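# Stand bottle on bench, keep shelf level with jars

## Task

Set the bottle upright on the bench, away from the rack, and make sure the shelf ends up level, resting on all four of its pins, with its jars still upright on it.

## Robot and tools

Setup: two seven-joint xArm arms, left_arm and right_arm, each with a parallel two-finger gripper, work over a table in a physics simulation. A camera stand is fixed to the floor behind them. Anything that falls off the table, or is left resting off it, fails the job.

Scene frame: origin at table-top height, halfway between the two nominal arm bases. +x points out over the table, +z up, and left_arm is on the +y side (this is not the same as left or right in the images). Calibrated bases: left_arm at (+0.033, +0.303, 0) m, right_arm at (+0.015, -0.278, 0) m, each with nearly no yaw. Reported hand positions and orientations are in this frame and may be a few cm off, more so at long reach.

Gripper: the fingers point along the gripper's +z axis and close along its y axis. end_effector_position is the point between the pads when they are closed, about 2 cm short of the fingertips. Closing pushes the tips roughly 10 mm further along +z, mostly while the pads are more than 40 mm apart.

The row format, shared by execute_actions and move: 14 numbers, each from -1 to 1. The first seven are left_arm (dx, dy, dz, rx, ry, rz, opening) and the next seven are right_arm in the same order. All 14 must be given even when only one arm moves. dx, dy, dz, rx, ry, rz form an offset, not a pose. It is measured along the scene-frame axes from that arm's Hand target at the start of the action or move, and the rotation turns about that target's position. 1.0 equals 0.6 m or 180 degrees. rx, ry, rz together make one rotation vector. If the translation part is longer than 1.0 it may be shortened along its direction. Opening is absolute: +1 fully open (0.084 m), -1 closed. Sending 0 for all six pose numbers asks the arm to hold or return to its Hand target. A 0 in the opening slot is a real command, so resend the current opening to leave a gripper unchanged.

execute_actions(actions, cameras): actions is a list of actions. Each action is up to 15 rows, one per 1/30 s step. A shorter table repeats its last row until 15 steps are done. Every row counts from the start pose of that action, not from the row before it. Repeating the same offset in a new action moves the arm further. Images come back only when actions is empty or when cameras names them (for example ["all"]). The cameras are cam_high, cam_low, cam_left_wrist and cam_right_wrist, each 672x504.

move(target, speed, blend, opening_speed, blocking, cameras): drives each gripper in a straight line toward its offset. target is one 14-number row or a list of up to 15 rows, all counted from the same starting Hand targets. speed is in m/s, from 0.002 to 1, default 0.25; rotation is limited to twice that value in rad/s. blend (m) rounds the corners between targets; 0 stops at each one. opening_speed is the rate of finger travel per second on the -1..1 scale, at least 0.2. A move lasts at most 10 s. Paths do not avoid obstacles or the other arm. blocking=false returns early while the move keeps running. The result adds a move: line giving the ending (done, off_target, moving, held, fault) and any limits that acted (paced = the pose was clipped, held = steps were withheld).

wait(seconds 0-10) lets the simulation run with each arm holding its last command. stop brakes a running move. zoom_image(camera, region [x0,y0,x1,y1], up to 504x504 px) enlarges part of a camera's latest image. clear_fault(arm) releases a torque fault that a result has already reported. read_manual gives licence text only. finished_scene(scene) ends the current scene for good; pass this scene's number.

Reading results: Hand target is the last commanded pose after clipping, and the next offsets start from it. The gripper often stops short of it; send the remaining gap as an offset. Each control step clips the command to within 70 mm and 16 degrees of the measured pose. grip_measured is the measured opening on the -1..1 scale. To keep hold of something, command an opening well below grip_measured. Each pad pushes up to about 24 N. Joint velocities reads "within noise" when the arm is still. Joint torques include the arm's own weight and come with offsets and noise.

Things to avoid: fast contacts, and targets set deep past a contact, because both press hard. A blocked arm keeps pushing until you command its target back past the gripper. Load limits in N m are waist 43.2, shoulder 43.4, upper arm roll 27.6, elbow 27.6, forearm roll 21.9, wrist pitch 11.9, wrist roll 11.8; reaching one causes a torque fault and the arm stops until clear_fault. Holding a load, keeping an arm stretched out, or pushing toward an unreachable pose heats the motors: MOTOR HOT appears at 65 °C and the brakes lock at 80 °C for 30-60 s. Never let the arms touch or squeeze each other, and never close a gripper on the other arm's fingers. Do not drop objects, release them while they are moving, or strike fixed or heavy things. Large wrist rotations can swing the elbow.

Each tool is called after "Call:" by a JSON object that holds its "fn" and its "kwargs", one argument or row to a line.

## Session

Call:
{"fn": "execute_actions", "kwargs": {
  "actions": []
}}

Call:
{"fn": "zoom_image", "kwargs": {
  "camera": "cam_high",
  "region": [230, 180, 450, 400]
}}

Call:
{"fn": "zoom_image", "kwargs": {
  "camera": "cam_low",
  "region": [300, 210, 420, 310]
}}

Scene clock: 0.00 s.
left_arm: end_effector_position=(+0.4640, +0.4044, +0.2206) grip_measured=+1.00 end_effector_quat_wxyz=(-0.139, +0.986, +0.071, +0.065) | right_arm: end_effector_position=(+0.0464, +0.1391, +0.2589) grip_measured=+1.00 end_effector_quat_wxyz=(-0.115, +0.871, +0.406, +0.250)
Joint positions: left_arm=[0.223 -0.187 -0.096 0.84 0.325 0.906 -0.211 0.084] | right_arm=[1.278 -0.505 0.318 0.579 -0.352 0.67 0.973 0.084]
Joint velocities: within noise
Joint torques (N m): no reading
Hand target: left_arm +0.4640, +0.4044, +0.2206; -0.139, +0.986, +0.071, +0.065 | right_arm +0.0464, +0.1391, +0.2589; -0.115, +0.871, +0.406, +0.250
Tool commands: left_gripper/opening=+1.0 right_gripper/opening=+1.0

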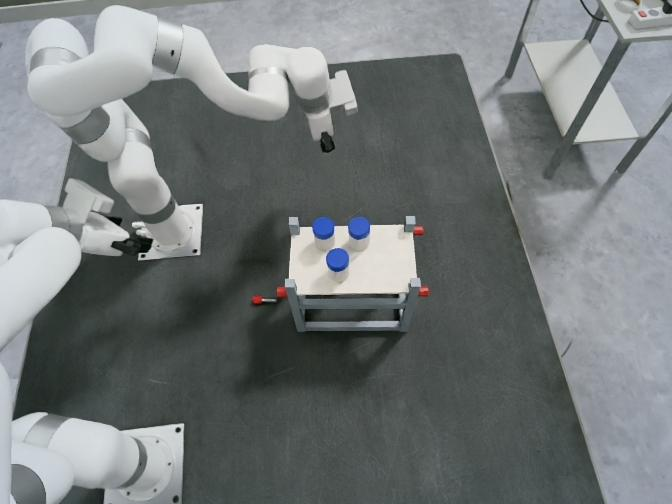

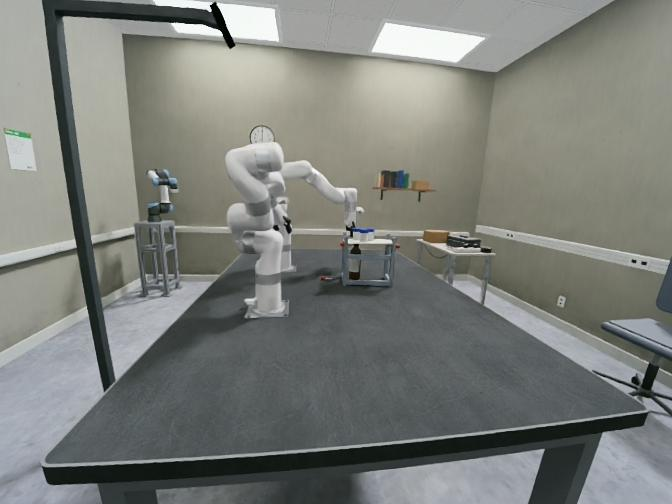

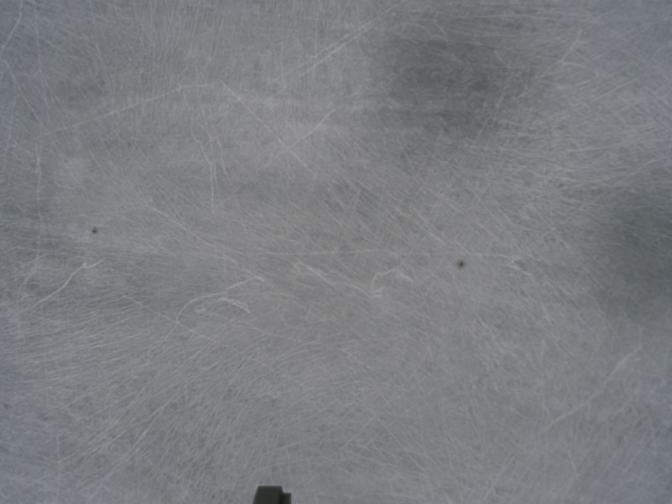

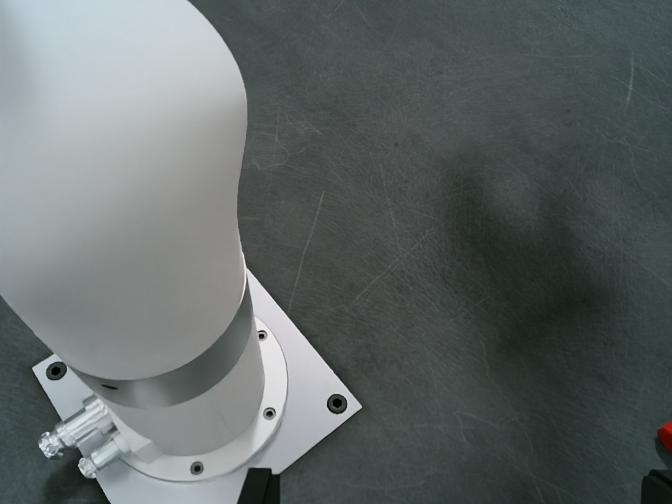

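Scaled by 2.291 from the camera's 672x504 image, which has a finer 960x720 frame.

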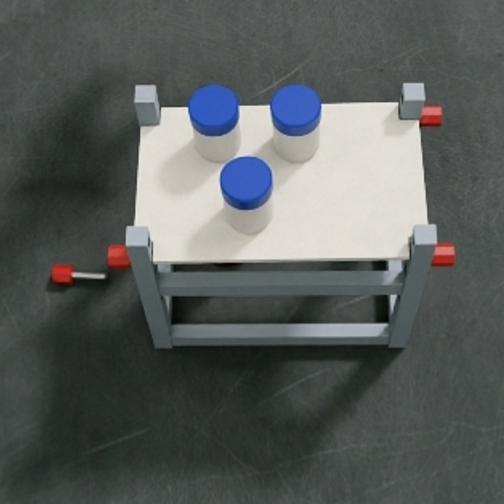

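Scaled by 4.200 from the camera's 672x504 image, which has a finer 960x720 frame.

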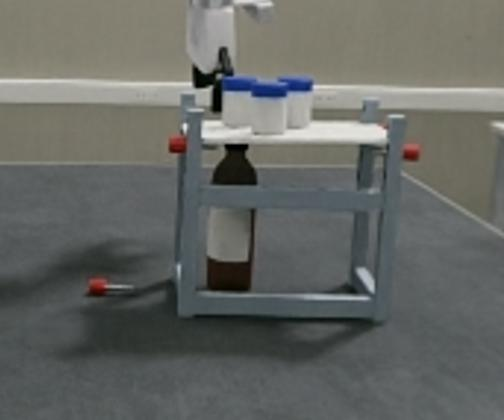

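Call:
{"fn": "move", "kwargs": {
  "target": [
    [0.01,-0.12,0.03,-0.19975,0.20835,0.1487,0.67, 0.206,-0.0985,0.102,-0.004,0.0106,-0.278,1],
    [0.01,-0.3073,-0.0677,-0.3995,0.4167,0.2974,0.67, 0.206,-0.0985,0.102,-0.004,0.0106,-0.278,1]
  ],
  "blend": 0.04,
  "speed": 0.3,
  "cameras": ["all"]
}}

Scene clock: 5.67 s.
left_arm: end_effector_position=(+0.4700, +0.2200, +0.1800) grip_measured=+0.67 end_effector_quat_wxyz=(+0.380, +0.597, +0.380, -0.596) | right_arm: end_effector_position=(+0.1700, +0.0800, +0.3201) grip_measured=+1.00 end_effector_quat_wxyz=(+0.000, +0.966, -0.001, +0.259)
Joint positions: left_arm=[0.402 0.768 -0.105 1.506 -0.931 2.008 -0.623 0.072] | right_arm=[0.973 -0.445 0.379 0.878 -0.377 1.199 1.472 0.084]
Joint torques (N m): left_arm=[3.33 -26.05 -4.54 8.79 -3.95 -0.93 -1.49] | right_arm=[-5.69 -5.03 -0.63 21.21 -4.42 0.61 1.88]
Hand target: left_arm +0.4700, +0.2200, +0.1799; +0.380, +0.597, +0.380, -0.596 | right_arm +0.1700, +0.0800, +0.3201; +0.000, +0.966, -0.001, +0.259
Off the commanded pose: left_arm 0.000 m, 0 deg | right_arm 0.000 m, 0 deg.
move: done

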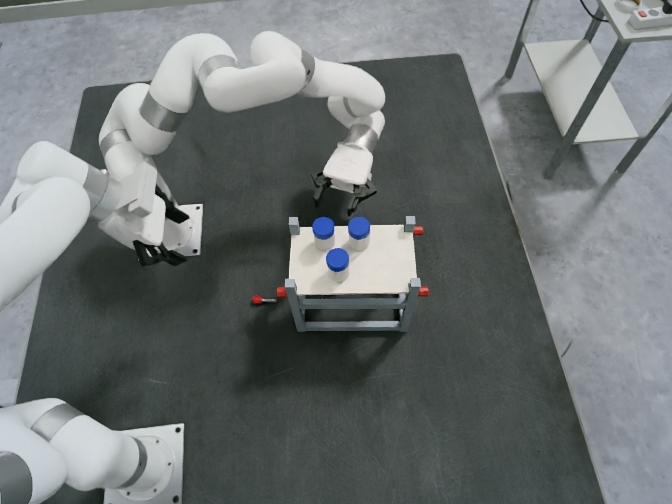

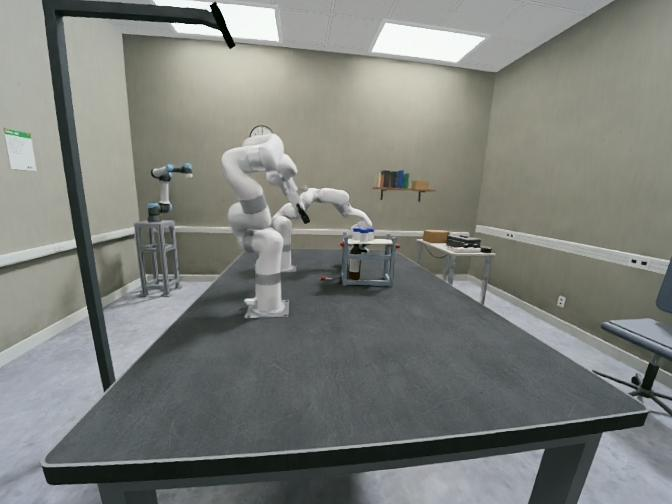

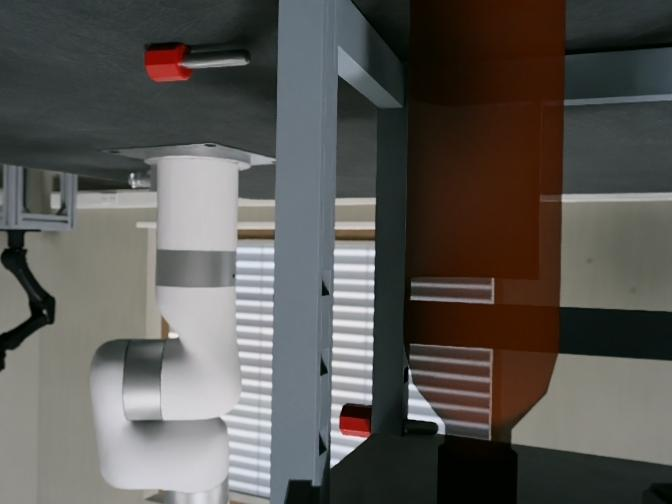

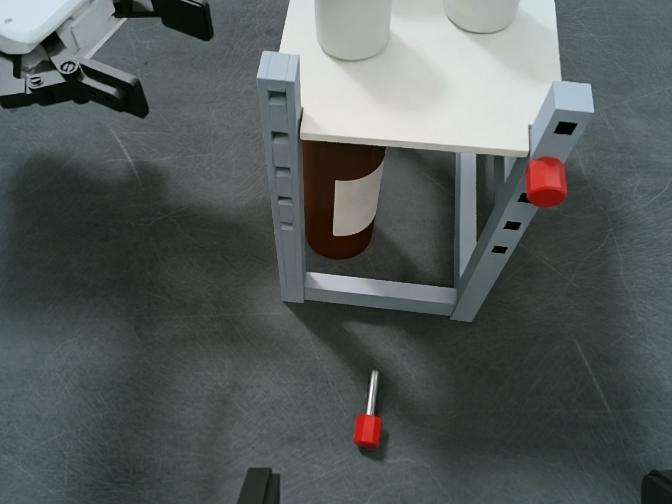

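Call:
{"fn": "move", "kwargs": {
  "target": [0.0022,-0.0928,-0.1248,0,0,0,0.67, 0.1295,0.0062,-0.3668,0.0038,0.0555,-0.0432,0.1],
  "speed": 0.25,
  "cameras": ["cam_left_wrist","cam_right_wrist"]
}}

Scene clock: 8.90 s.
left_arm: end_effector_position=(+0.4714, +0.1644, +0.1051) grip_measured=+0.67 end_effector_quat_wxyz=(+0.380, +0.597, +0.380, -0.596) | right_arm: end_effector_position=(+0.2477, +0.0838, +0.1000) grip_measured=+0.09 end_effector_quat_wxyz=(+0.012, +0.982, -0.068, +0.173)
Joint positions: left_arm=[0.314 0.904 -0.131 1.501 -0.958 1.855 -0.546 0.072] | right_arm=[0.822 0.017 0.271 0.692 -0.581 0.644 1.714 0.048]
Joint torques (N m): left_arm=[-3.63 -26.29 -5.18 12.35 -3.84 -0.95 1.43] | right_arm=[-5.64 -11.51 -2.38 18.29 -3.9 -5.06 2.4]
Hand target: left_arm +0.4713, +0.1644, +0.1051; +0.380, +0.597, +0.380, -0.596 | right_arm +0.2477, +0.0838, +0.1000; +0.012, +0.982, -0.068, +0.173
Off the commanded pose: left_arm 0.000 m, 0 deg | right_arm 0.000 m, 0 deg.
move: done
Images, in order (width x height): cam_left_wrist 672x504, cam_right_wrist 672x504.

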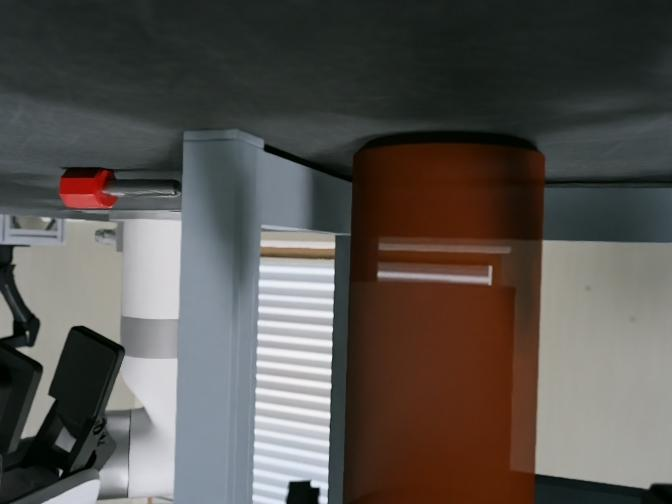

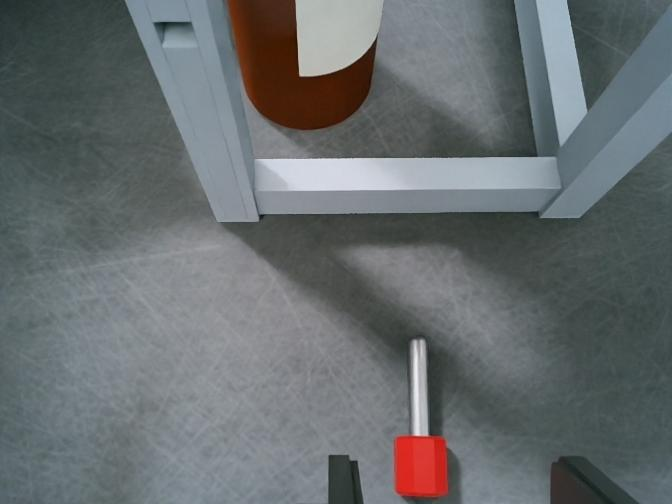

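Call:
{"fn": "move", "kwargs": {
  "target": [
    [-0.0458,-0.0982,0,0,0,0,0.67, 0.0032,-0.004,-0.1228,0,0,0,0.1],
    [-0.0458,-0.0982,0,0,0,0,0.0, 0.0032,-0.004,-0.1228,0,0,0,-0.9]
  ],
  "speed": 0.1,
  "opening_speed": 0.8,
  "cameras": ["cam_left_wrist","cam_right_wrist"]
}}

Scene clock: 12.13 s.
left_arm: end_effector_position=(+0.4439, +0.1054, +0.1051) grip_measured=+0.39 end_effector_quat_wxyz=(+0.380, +0.597, +0.380, -0.596) | right_arm: end_effector_position=(+0.2496, +0.0814, +0.0263) grip_measured=-0.60 end_effector_quat_wxyz=(+0.012, +0.982, -0.068, +0.173)
Joint positions: left_arm=[0.245 0.821 -0.171 1.332 -1.026 1.741 -0.506 0.061] | right_arm=[0.829 0.226 0.218 0.697 -0.86 0.501 1.966 0.018]
Joint torques (N m): left_arm=[-3.3 -29.83 -4.34 7.65 -1.22 0.19 0.29] | right_arm=[5.39 -13.99 -1.64 14.74 -3.33 -4.45 2.16]
Hand target: left_arm +0.4439, +0.1054, +0.1051; +0.380, +0.597, +0.380, -0.596 | right_arm +0.2496, +0.0814, +0.0263; +0.012, +0.982, -0.068, +0.173
Off the commanded pose: left_arm 0.000 m, 0 deg | right_arm 0.000 m, 0 deg.
move: done
Images, in order (width x height): cam_left_wrist 672x504, cam_right_wrist 672x504.

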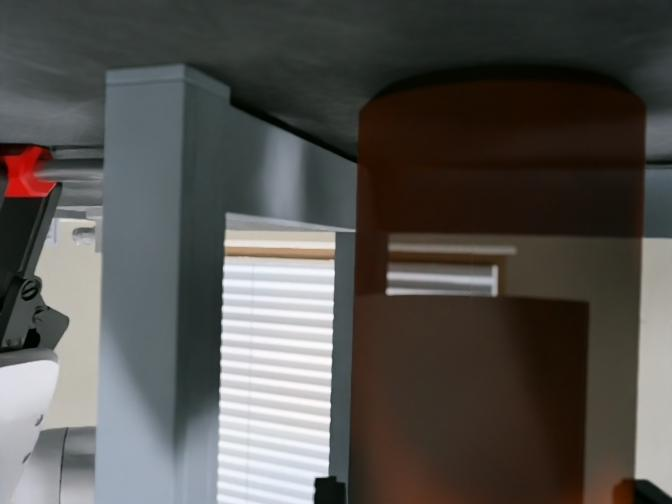

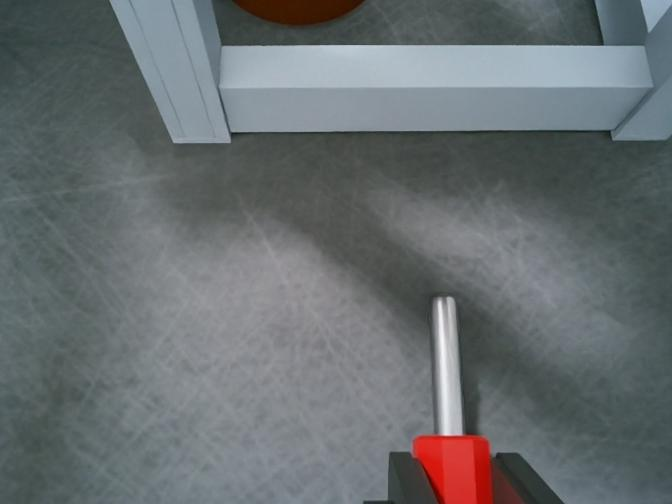

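Call:
{"fn": "move", "kwargs": {
  "target": [
    [0,0,0,0,0,0,0.0, -0.016,0.031,0.3413,0,0,0,-0.9],
    [0,0,0.0133,0,0,0,0.0, 0.0667,0.1182,0.3413,0,0,0.0033,-0.9]
  ],
  "speed": [0.25,0.12],
  "blend": [0.02,0],
  "cameras": ["all"]
}}

Call:
{"fn": "zoom_image", "kwargs": {
  "camera": "cam_right_wrist",
  "region": [350, 70, 600, 320]
}}

Scene clock: 14.60 s.
left_arm: end_effector_position=(+0.4439, +0.1054, +0.1130) grip_measured=+0.39 end_effector_quat_wxyz=(+0.380, +0.597, +0.380, -0.596) | right_arm: end_effector_position=(+0.2897, +0.1522, +0.2311) grip_measured=-0.60 end_effector_quat_wxyz=(+0.011, +0.983, -0.063, +0.173)
Joint positions: left_arm=[0.247 0.801 -0.173 1.322 -1.029 1.747 -0.515 0.061] | right_arm=[0.835 0.051 0.283 1.131 -0.412 1.013 1.473 0.018]
Joint torques (N m): left_arm=[3.45 -36.26 -6.76 8.04 -4.71 5.46 -1.07] | right_arm=[-0.91 -14.44 -0.35 21.29 -4.29 0.48 -2.7]
Hand target: left_arm +0.4439, +0.1054, +0.1130; +0.380, +0.597, +0.380, -0.596 | right_arm +0.2896, +0.1523, +0.2311; +0.011, +0.983, -0.063, +0.173
Off the commanded pose: left_arm 0.000 m, 0 deg | right_arm 0.000 m, 0 deg.
move: done

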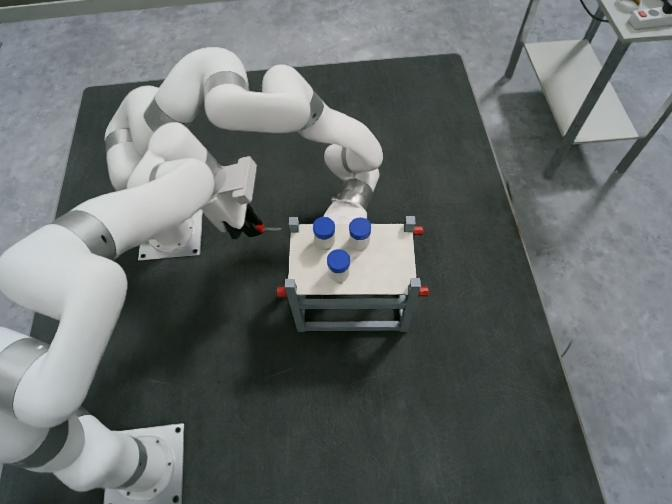

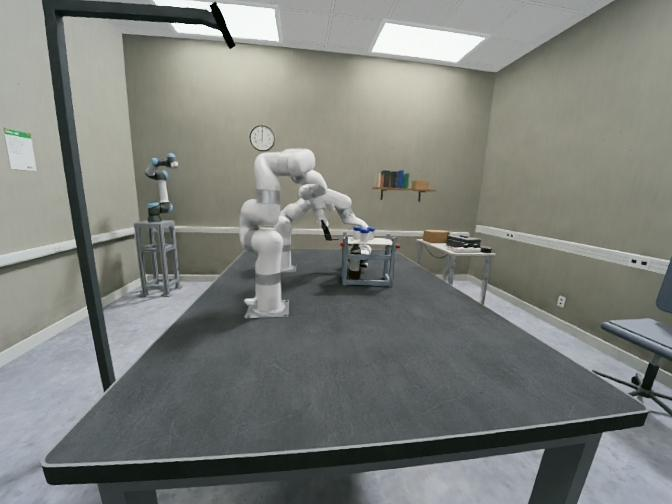

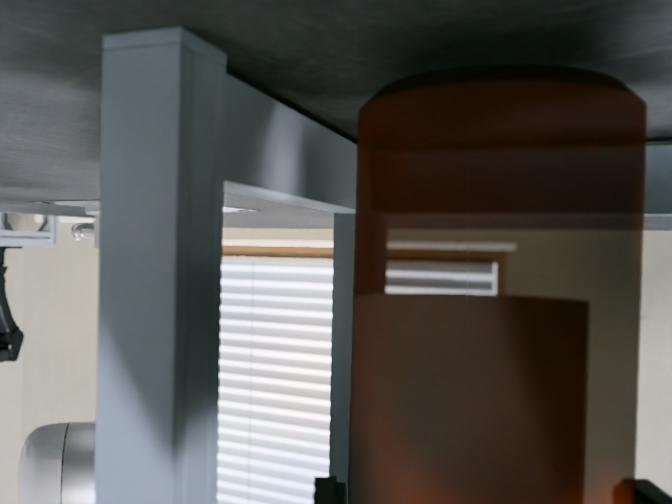

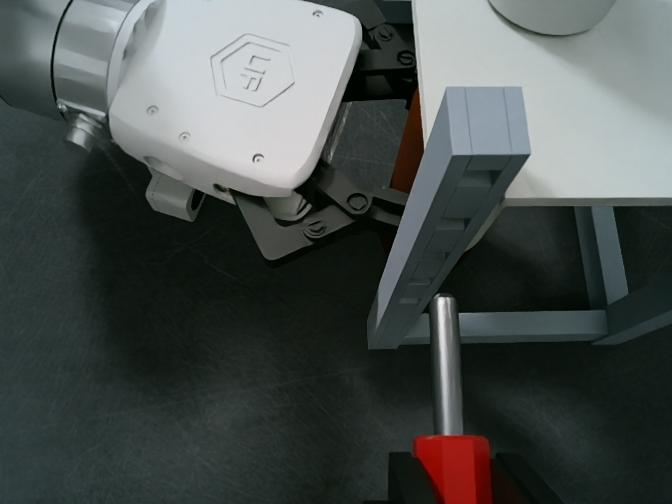

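Scaled by 2.016 from the camera's 672x504 image, which has a finer 960x720 frame.

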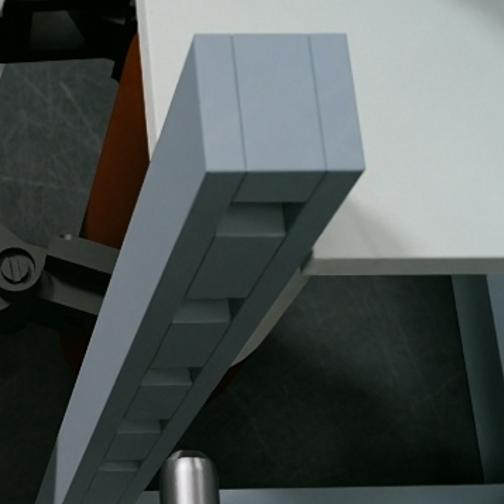

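Call:
{"fn": "move", "kwargs": {
  "target": [0,0,0,0,0,0,0.0, 0.0238,-0.0113,0,0,0,0.0039,-0.9],
  "speed": 0.1,
  "cameras": ["cam_right_wrist"]
}}

Call:
{"fn": "zoom_image", "kwargs": {
  "camera": "cam_right_wrist",
  "region": [390, 180, 550, 340]
}}

Scene clock: 16.60 s.
left_arm: end_effector_position=(+0.4439, +0.1054, +0.1130) grip_measured=+0.39 end_effector_quat_wxyz=(+0.380, +0.597, +0.380, -0.596) | right_arm: end_effector_position=(+0.3039, +0.1455, +0.2311) grip_measured=-0.60 end_effector_quat_wxyz=(+0.010, +0.983, -0.057, +0.174)
Joint positions: left_arm=[0.247 0.801 -0.173 1.322 -1.029 1.747 -0.515 0.061] | right_arm=[0.816 0.047 0.267 1.124 -0.409 0.993 1.428 0.018]
Joint torques (N m): left_arm=[3.41 -36.39 -6.72 8.3 -4.7 5.45 -1.06] | right_arm=[-5.86 -21.96 -1.85 17.31 3.38 -5.36 -2.51]
Hand target: left_arm +0.4439, +0.1054, +0.1130; +0.380, +0.597, +0.380, -0.596 | right_arm +0.3039, +0.1455, +0.2311; +0.010, +0.983, -0.057, +0.174
Off the commanded pose: left_arm 0.000 m, 0 deg | right_arm 0.000 m, 0 deg.
move: done
Images, in order (width x height): cam_right_wrist 672x504.

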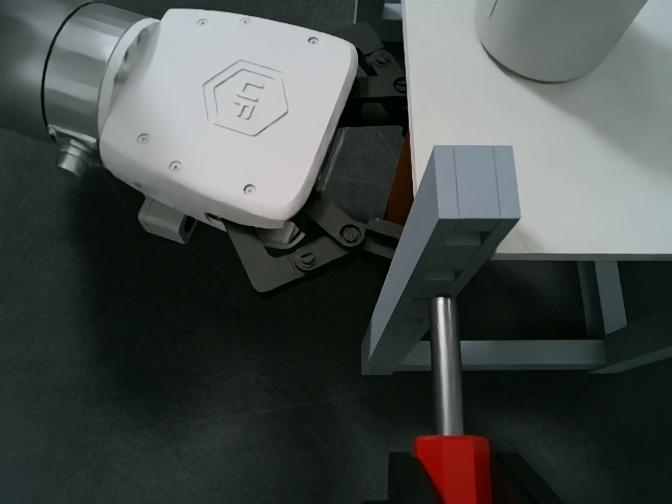

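Scaled by 3.150 from the camera's 672x504 image, which has a finer 960x720 frame.

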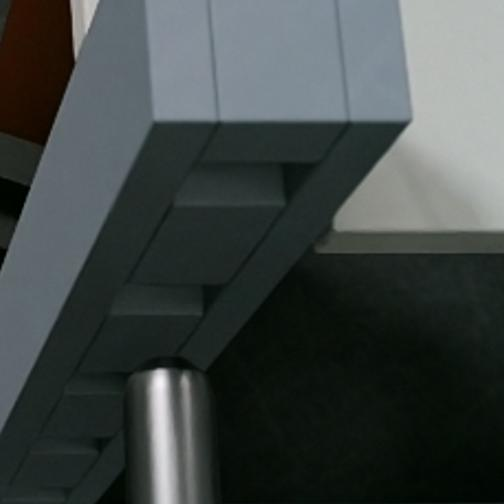

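Call:
{"fn": "move", "kwargs": {
  "target": [0,0,0,0,0,0,0.0, 0.0073,-0.0018,0,0,0,0,-0.9],
  "speed": 0.05,
  "cameras": ["cam_right_wrist"]
}}

Call:
{"fn": "zoom_image", "kwargs": {
  "camera": "cam_right_wrist",
  "region": [390, 200, 530, 340]
}}

Scene clock: 18.13 s.
left_arm: end_effector_position=(+0.4439, +0.1054, +0.1130) grip_measured=+0.39 end_effector_quat_wxyz=(+0.380, +0.597, +0.380, -0.596) | right_arm: end_effector_position=(+0.3083, +0.1444, +0.2311) grip_measured=-0.60 end_effector_quat_wxyz=(+0.010, +0.983, -0.057, +0.174)
Joint positions: left_arm=[0.247 0.801 -0.173 1.322 -1.029 1.747 -0.515 0.061] | right_arm=[0.811 0.051 0.263 1.127 -0.409 0.99 1.42 0.018]
Joint torques (N m): left_arm=[3.44 -36.4 -6.79 8.34 -4.55 5.44 -1.06] | right_arm=[-5.66 -14.53 -1.96 21.47 -3.26 -5.5 -2.63]
Hand target: left_arm +0.4439, +0.1054, +0.1130; +0.380, +0.597, +0.380, -0.596 | right_arm +0.3083, +0.1444, +0.2311; +0.010, +0.983, -0.057, +0.174
Off the commanded pose: left_arm 0.000 m, 0 deg | right_arm 0.000 m, 0 deg.
move: done
Images, in order (width x height): cam_right_wrist 672x504.

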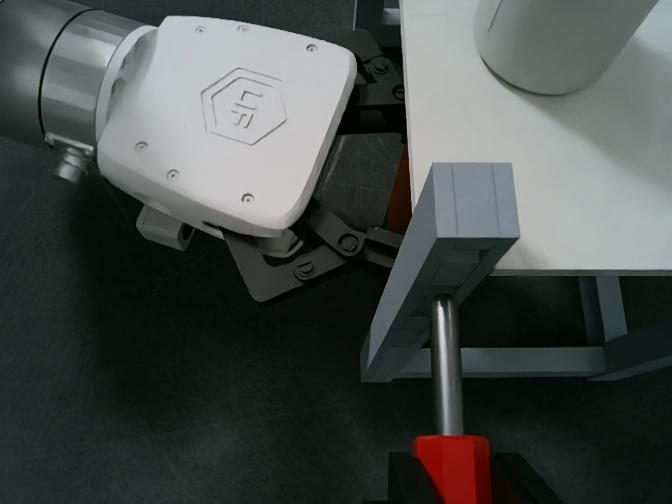

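Scaled by 3.600 from the camera's 672x504 image, which has a finer 960x720 frame.

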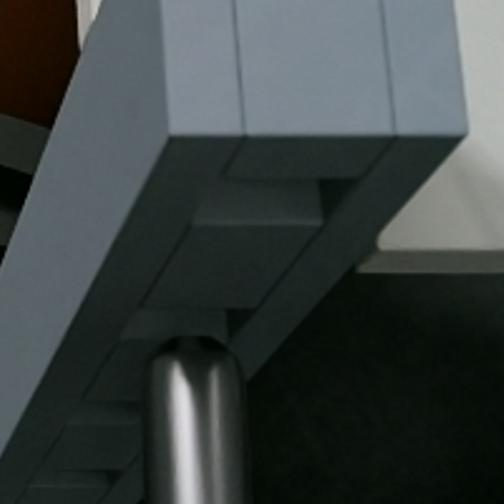

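Call:
{"fn": "move", "kwargs": {
  "target": [0,0,0,0,0,0,0.0, 0.0059,0.0,-0.0005,0,0,0,-0.9],
  "speed": 0.03,
  "cameras": ["cam_right_wrist"]
}}

Call:
{"fn": "zoom_image", "kwargs": {
  "camera": "cam_right_wrist",
  "region": [390, 220, 530, 360]
}}

Scene clock: 19.20 s.
left_arm: end_effector_position=(+0.4439, +0.1054, +0.1130) grip_measured=+0.39 end_effector_quat_wxyz=(+0.380, +0.597, +0.380, -0.596) | right_arm: end_effector_position=(+0.3118, +0.1444, +0.2308) grip_measured=-0.60 end_effector_quat_wxyz=(+0.010, +0.983, -0.057, +0.174)
Joint positions: left_arm=[0.247 0.801 -0.173 1.322 -1.029 1.747 -0.515 0.061] | right_arm=[0.808 0.056 0.26 1.133 -0.41 0.988 1.414 0.018]
Joint torques (N m): left_arm=[3.57 -36.32 -6.69 8.54 -4.6 5.37 -1.08] | right_arm=[-5.75 -14.69 -2.02 21.46 -3.37 -5.53 -2.47]
Hand target: left_arm +0.4439, +0.1054, +0.1130; +0.380, +0.597, +0.380, -0.596 | right_arm +0.3118, +0.1444, +0.2308; +0.010, +0.983, -0.057, +0.174
Off the commanded pose: left_arm 0.000 m, 0 deg | right_arm 0.000 m, 0 deg.
move: done
Images, in order (width x height): cam_right_wrist 672x504.

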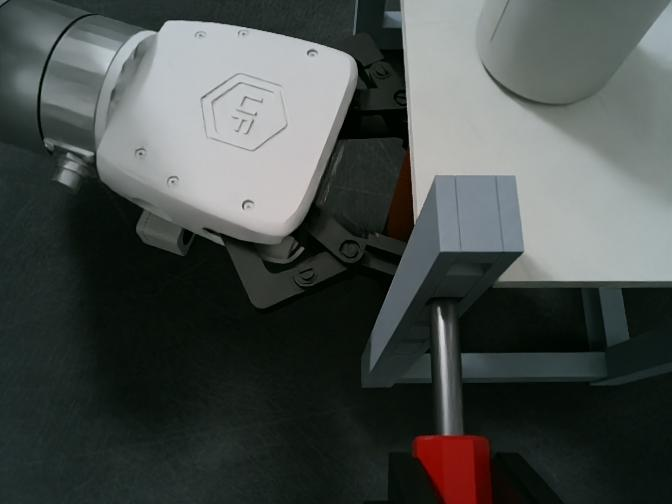

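Scaled by 3.600 from the camera's 672x504 image, which has a finer 960x720 frame.

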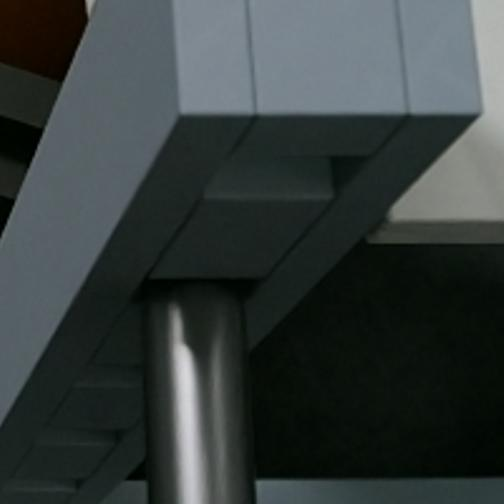

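Call:
{"fn": "move", "kwargs": {
  "target": [0,0,0,0,0,0,0.0, 0.0099,-0.0011,0,0,0,0,-0.9],
  "speed": 0.04,
  "cameras": ["cam_right_wrist","cam_left_wrist"]
}}

Call:
{"fn": "zoom_image", "kwargs": {
  "camera": "cam_right_wrist",
  "region": [390, 240, 530, 380]
}}

Scene clock: 20.07 s.
left_arm: end_effector_position=(+0.4439, +0.1054, +0.1130) grip_measured=+0.39 end_effector_quat_wxyz=(+0.380, +0.597, +0.380, -0.596) | right_arm: end_effector_position=(+0.3177, +0.1438, +0.2308) grip_measured=-0.60 end_effector_quat_wxyz=(+0.010, +0.983, -0.057, +0.174)
Joint positions: left_arm=[0.247 0.801 -0.173 1.322 -1.029 1.747 -0.515 0.061] | right_arm=[0.802 0.063 0.254 1.14 -0.411 0.985 1.404 0.018]
Joint torques (N m): left_arm=[3.35 -36.24 -6.78 8.48 -4.51 5.39 -1.11] | right_arm=[-5.98 -15.34 -2.1 21.7 -4.69 -5.68 -2.57]
Hand target: left_arm +0.4439, +0.1054, +0.1130; +0.380, +0.597, +0.380, -0.596 | right_arm +0.3178, +0.1438, +0.2308; +0.010, +0.983, -0.057, +0.174
Off the commanded pose: left_arm 0.000 m, 0 deg | right_arm 0.000 m, 0 deg.
move: done
Images, in order (width x height): cam_left_wrist 672x504, cam_right_wrist 672x504.

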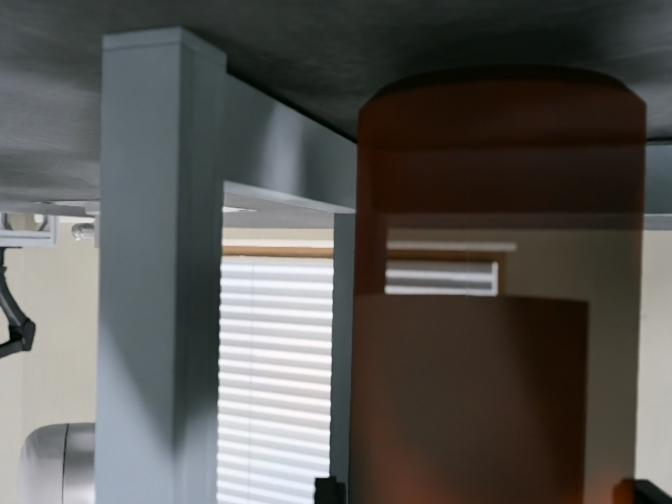

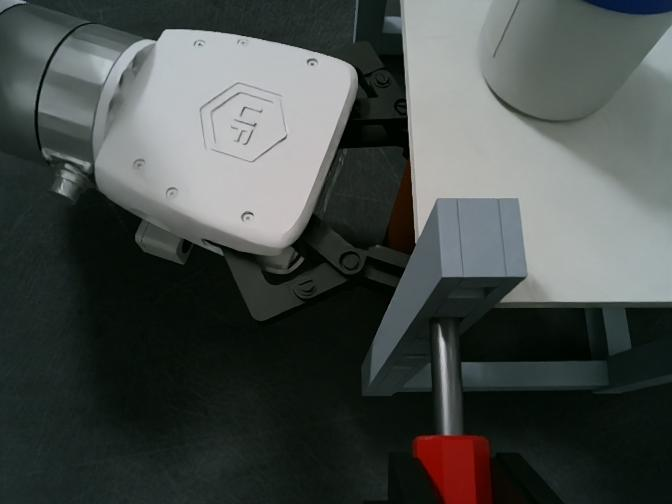

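Scaled by 3.600 from the camera's 672x504 image, which has a finer 960x720 frame.

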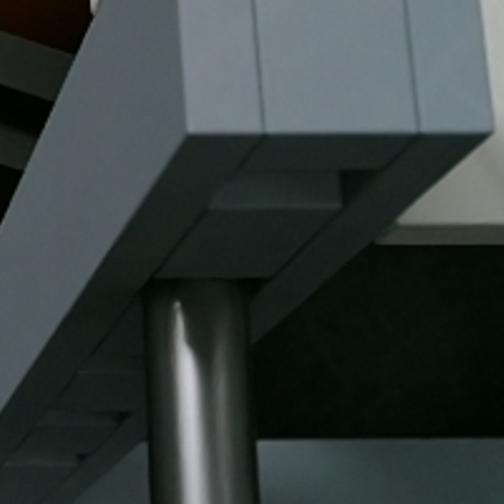

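Call:
{"fn": "move", "kwargs": {
  "target": [0,0,0,0,0,0,0.0, 0.0198,-0.0024,0,0,0,0,-0.9],
  "speed": 0.04,
  "cameras": ["cam_right_wrist","cam_left_wrist"]
}}

Call:
{"fn": "zoom_image", "kwargs": {
  "camera": "cam_right_wrist",
  "region": [390, 280, 550, 440]
}}

Scene clock: 21.13 s.
left_arm: end_effector_position=(+0.4439, +0.1054, +0.1130) grip_measured=+0.39 end_effector_quat_wxyz=(+0.380, +0.597, +0.380, -0.596) | right_arm: end_effector_position=(+0.3296, +0.1423, +0.2308) grip_measured=-0.60 end_effector_quat_wxyz=(+0.010, +0.983, -0.057, +0.174)
Joint positions: left_arm=[0.247 0.801 -0.173 1.322 -1.029 1.747 -0.515 0.061] | right_arm=[0.791 0.078 0.244 1.156 -0.413 0.98 1.383 0.018]
Joint torques (N m): left_arm=[3.38 -36.34 -6.73 8.54 -4.55 5.41 -1.12] | right_arm=[-6.13 -15.98 -2.23 22.63 -4.71 -6.1 -2.6]
Hand target: left_arm +0.4439, +0.1054, +0.1130; +0.380, +0.597, +0.380, -0.596 | right_arm +0.3296, +0.1423, +0.2308; +0.010, +0.983, -0.057, +0.174
Off the commanded pose: left_arm 0.000 m, 0 deg | right_arm 0.000 m, 0 deg.
move: done
Images, in order (width x height): cam_left_wrist 672x504, cam_right_wrist 672x504.

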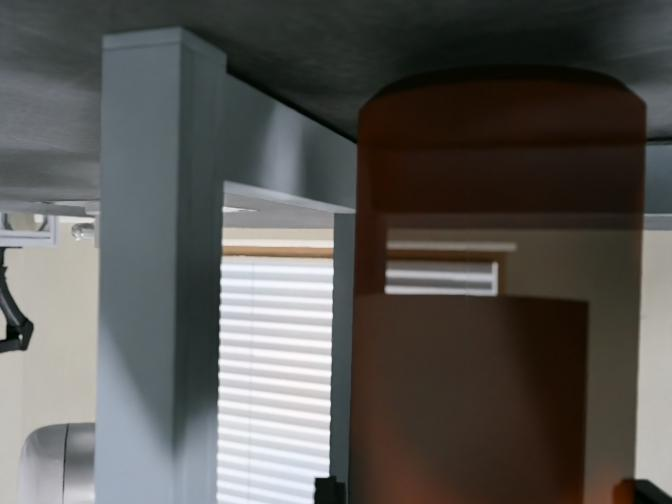

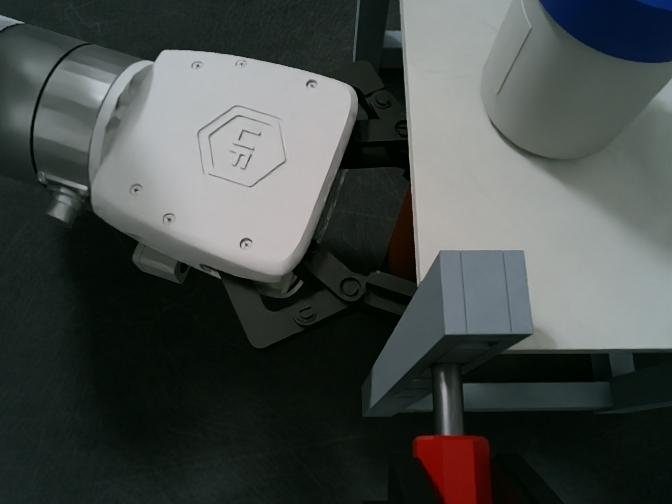

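Scaled by 3.150 from the camera's 672x504 image, which has a finer 960x720 frame.

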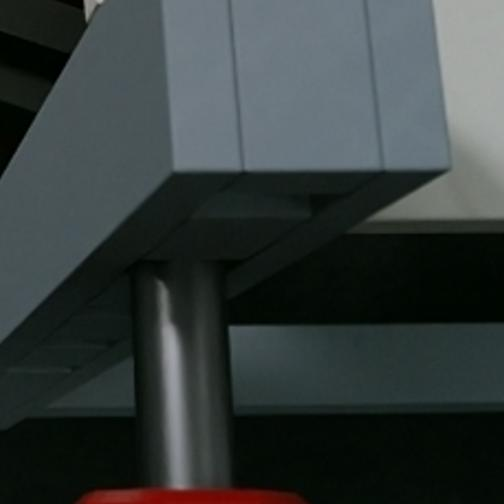

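Call:
{"fn": "move", "kwargs": {
  "target": [0,0,0,0,0,0,0.0, 0.0131,-0.0022,0,0,0,0,-0.9],
  "speed": 0.04,
  "cameras": ["cam_right_wrist","cam_left_wrist"]
}}

Call:
{"fn": "zoom_image", "kwargs": {
  "camera": "cam_right_wrist",
  "region": [390, 310, 550, 470]
}}

Scene clock: 22.07 s.
left_arm: end_effector_position=(+0.4439, +0.1054, +0.1130) grip_measured=+0.39 end_effector_quat_wxyz=(+0.380, +0.597, +0.380, -0.596) | right_arm: end_effector_position=(+0.3375, +0.1410, +0.2308) grip_measured=-0.60 end_effector_quat_wxyz=(+0.010, +0.983, -0.057, +0.174)
Joint positions: left_arm=[0.247 0.801 -0.173 1.322 -1.029 1.747 -0.515 0.061] | right_arm=[0.783 0.087 0.237 1.166 -0.413 0.976 1.369 0.018]
Joint torques (N m): left_arm=[3.41 -36.28 -6.81 8.66 -4.6 5.4 -1.06] | right_arm=[-6.26 -15.87 -2.27 22.7 -4.61 -5.97 -2.63]
Hand target: left_arm +0.4439, +0.1054, +0.1130; +0.380, +0.597, +0.380, -0.596 | right_arm +0.3375, +0.1410, +0.2308; +0.010, +0.983, -0.057, +0.174
Off the commanded pose: left_arm 0.000 m, 0 deg | right_arm 0.000 m, 0 deg.
move: done
Images, in order (width x height): cam_left_wrist 672x504, cam_right_wrist 672x504.

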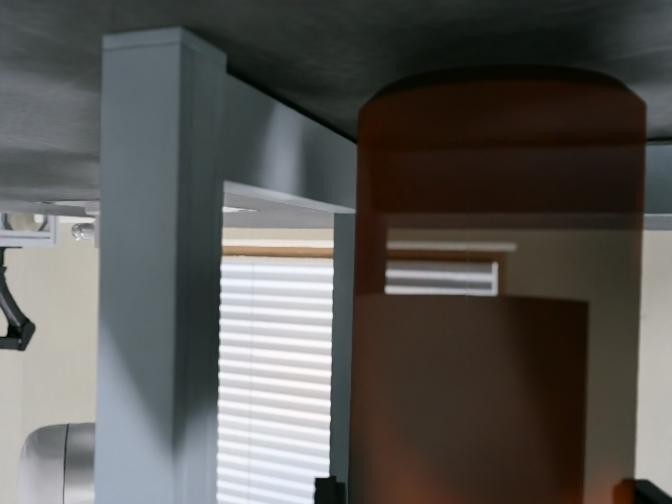

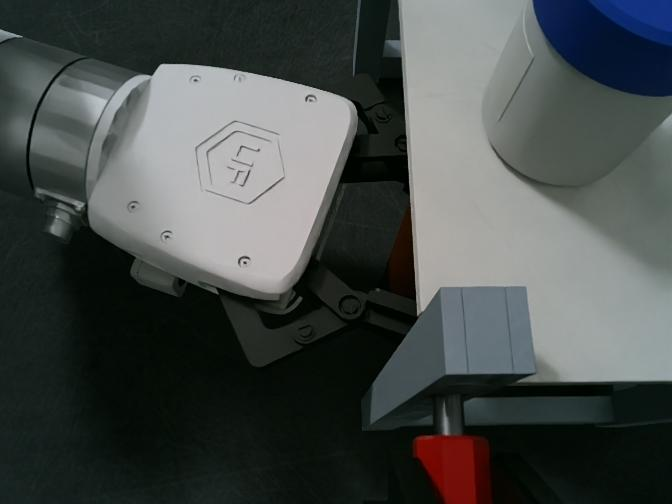

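Scaled by 3.150 from the camera's 672x504 image, which has a finer 960x720 frame.

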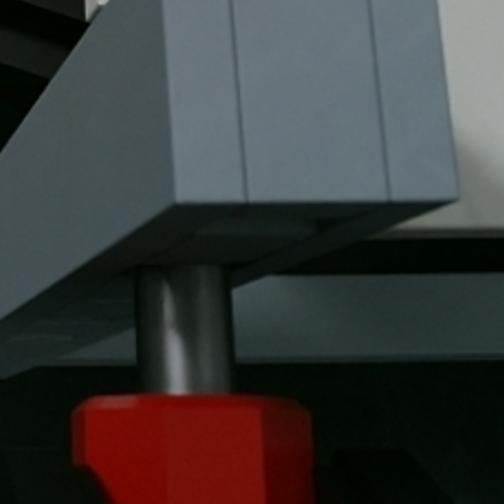

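Call:
{"fn": "move", "kwargs": {
  "target": [0,0,0,0,0,0,0.0, 0.0166,-0.0020,0,0,0,0,-0.9],
  "speed": 0.04,
  "cameras": ["cam_right_wrist","cam_left_wrist"]
}}

Call:
{"fn": "zoom_image", "kwargs": {
  "camera": "cam_right_wrist",
  "region": [390, 340, 550, 500]
}}

Scene clock: 22.97 s.
left_arm: end_effector_position=(+0.4439, +0.1054, +0.1130) grip_measured=+0.39 end_effector_quat_wxyz=(+0.380, +0.597, +0.380, -0.596) | right_arm: end_effector_position=(+0.3474, +0.1398, +0.2308) grip_measured=-0.60 end_effector_quat_wxyz=(+0.010, +0.983, -0.057, +0.174)
Joint positions: left_arm=[0.247 0.801 -0.173 1.322 -1.029 1.747 -0.515 0.061] | right_arm=[0.774 0.1 0.229 1.181 -0.414 0.972 1.352 0.018]
Joint torques (N m): left_arm=[3.28 -36.3 -6.73 8.63 -4.53 5.42 -1.12] | right_arm=[-7.12 -16.72 -2.53 23.63 -4.94 -6.24 -2.53]
Hand target: left_arm +0.4439, +0.1054, +0.1130; +0.380, +0.597, +0.380, -0.596 | right_arm +0.3475, +0.1398, +0.2308; +0.010, +0.983, -0.057, +0.174
Off the commanded pose: left_arm 0.000 m, 0 deg | right_arm 0.000 m, 0 deg.
move: done
Images, in order (width x height): cam_left_wrist 672x504, cam_right_wrist 672x504.

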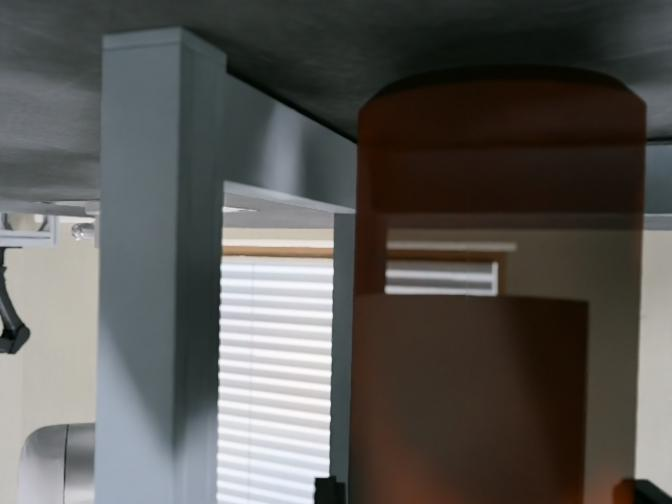

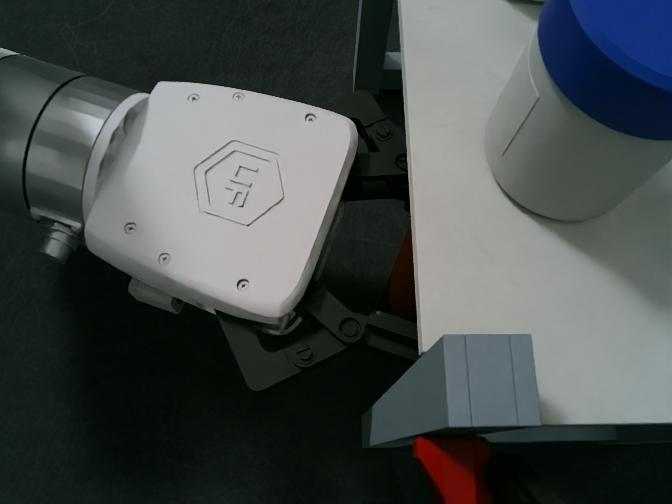

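Scaled by 3.150 from the camera's 672x504 image, which has a finer 960x720 frame.

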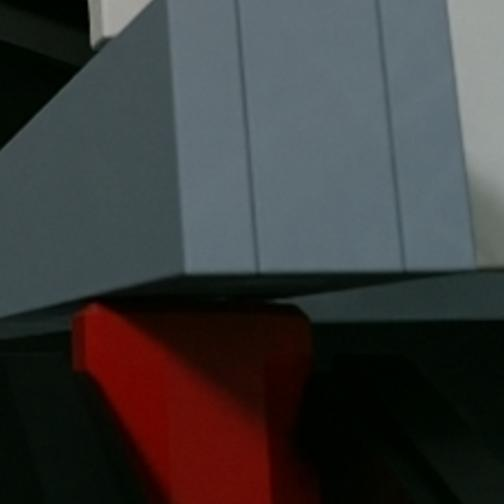

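Call:
{"fn": "move", "kwargs": {
  "target": [
    [0,0,0,0,0,0,0.0, 0,0,0,0,0,0,-0.2],
    [0,0,0,0,0,0,0.0, -0.0994,0.0113,0,0,0,0,-0.2],
    [0,0,-0.0082,0,0,0,0.0, -0.0994,0.0113,0,0,0,0,-0.2]
  ],
  "speed": [0.1,0.1,0.015],
  "opening_speed": 1.0,
  "cameras": ["cam_right_wrist","cam_left_wrist"]
}}

Scene clock: 25.83 s.
left_arm: end_effector_position=(+0.4439, +0.1054, +0.1082) grip_measured=+0.39 end_effector_quat_wxyz=(+0.380, +0.596, +0.380, -0.596) | right_arm: end_effector_position=(+0.2878, +0.1466, +0.2308) grip_measured=-0.21 end_effector_quat_wxyz=(+0.010, +0.983, -0.057, +0.174)
Joint positions: left_arm=[0.246 0.813 -0.172 1.328 -1.027 1.743 -0.509 0.061] | right_arm=[0.831 0.028 0.282 1.103 -0.406 1 1.456 0.035]
Joint torques (N m): left_arm=[-3.53 -26.22 -2.74 12.34 1.78 -0.28 1.07] | right_arm=[5.3 -21.2 2.14 17.09 3.24 0.47 2.23]
Hand target: left_arm +0.4439, +0.1054, +0.1081; +0.380, +0.597, +0.380, -0.596 | right_arm +0.2878, +0.1466, +0.2308; +0.010, +0.983, -0.057, +0.174
Off the commanded pose: left_arm 0.000 m, 0 deg | right_arm 0.000 m, 0 deg.
move: done
Images, in order (width x height): cam_left_wrist 672x504, cam_right_wrist 672x504.

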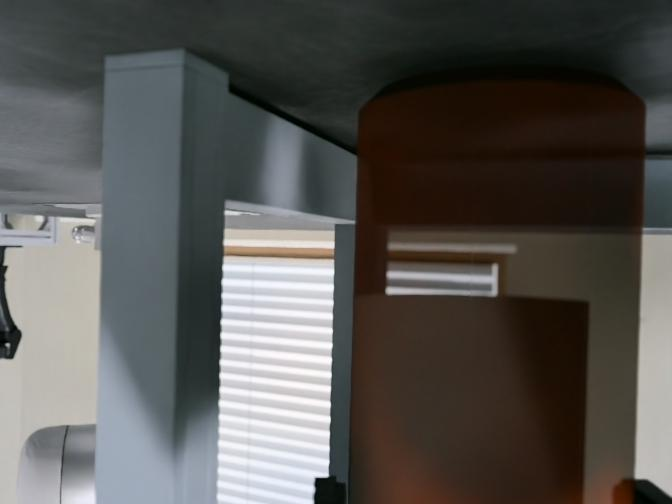

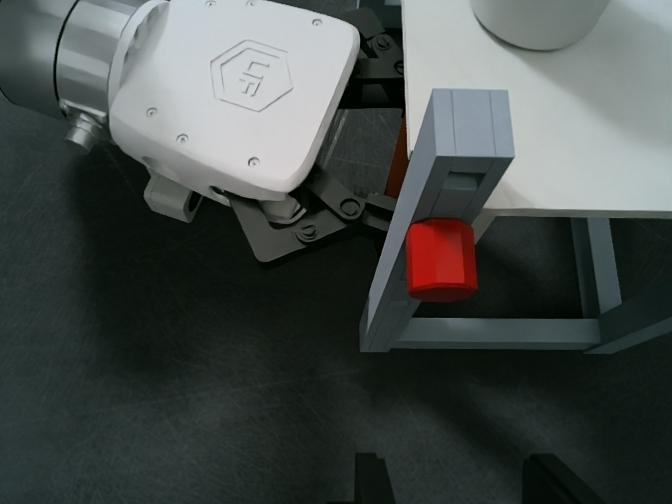

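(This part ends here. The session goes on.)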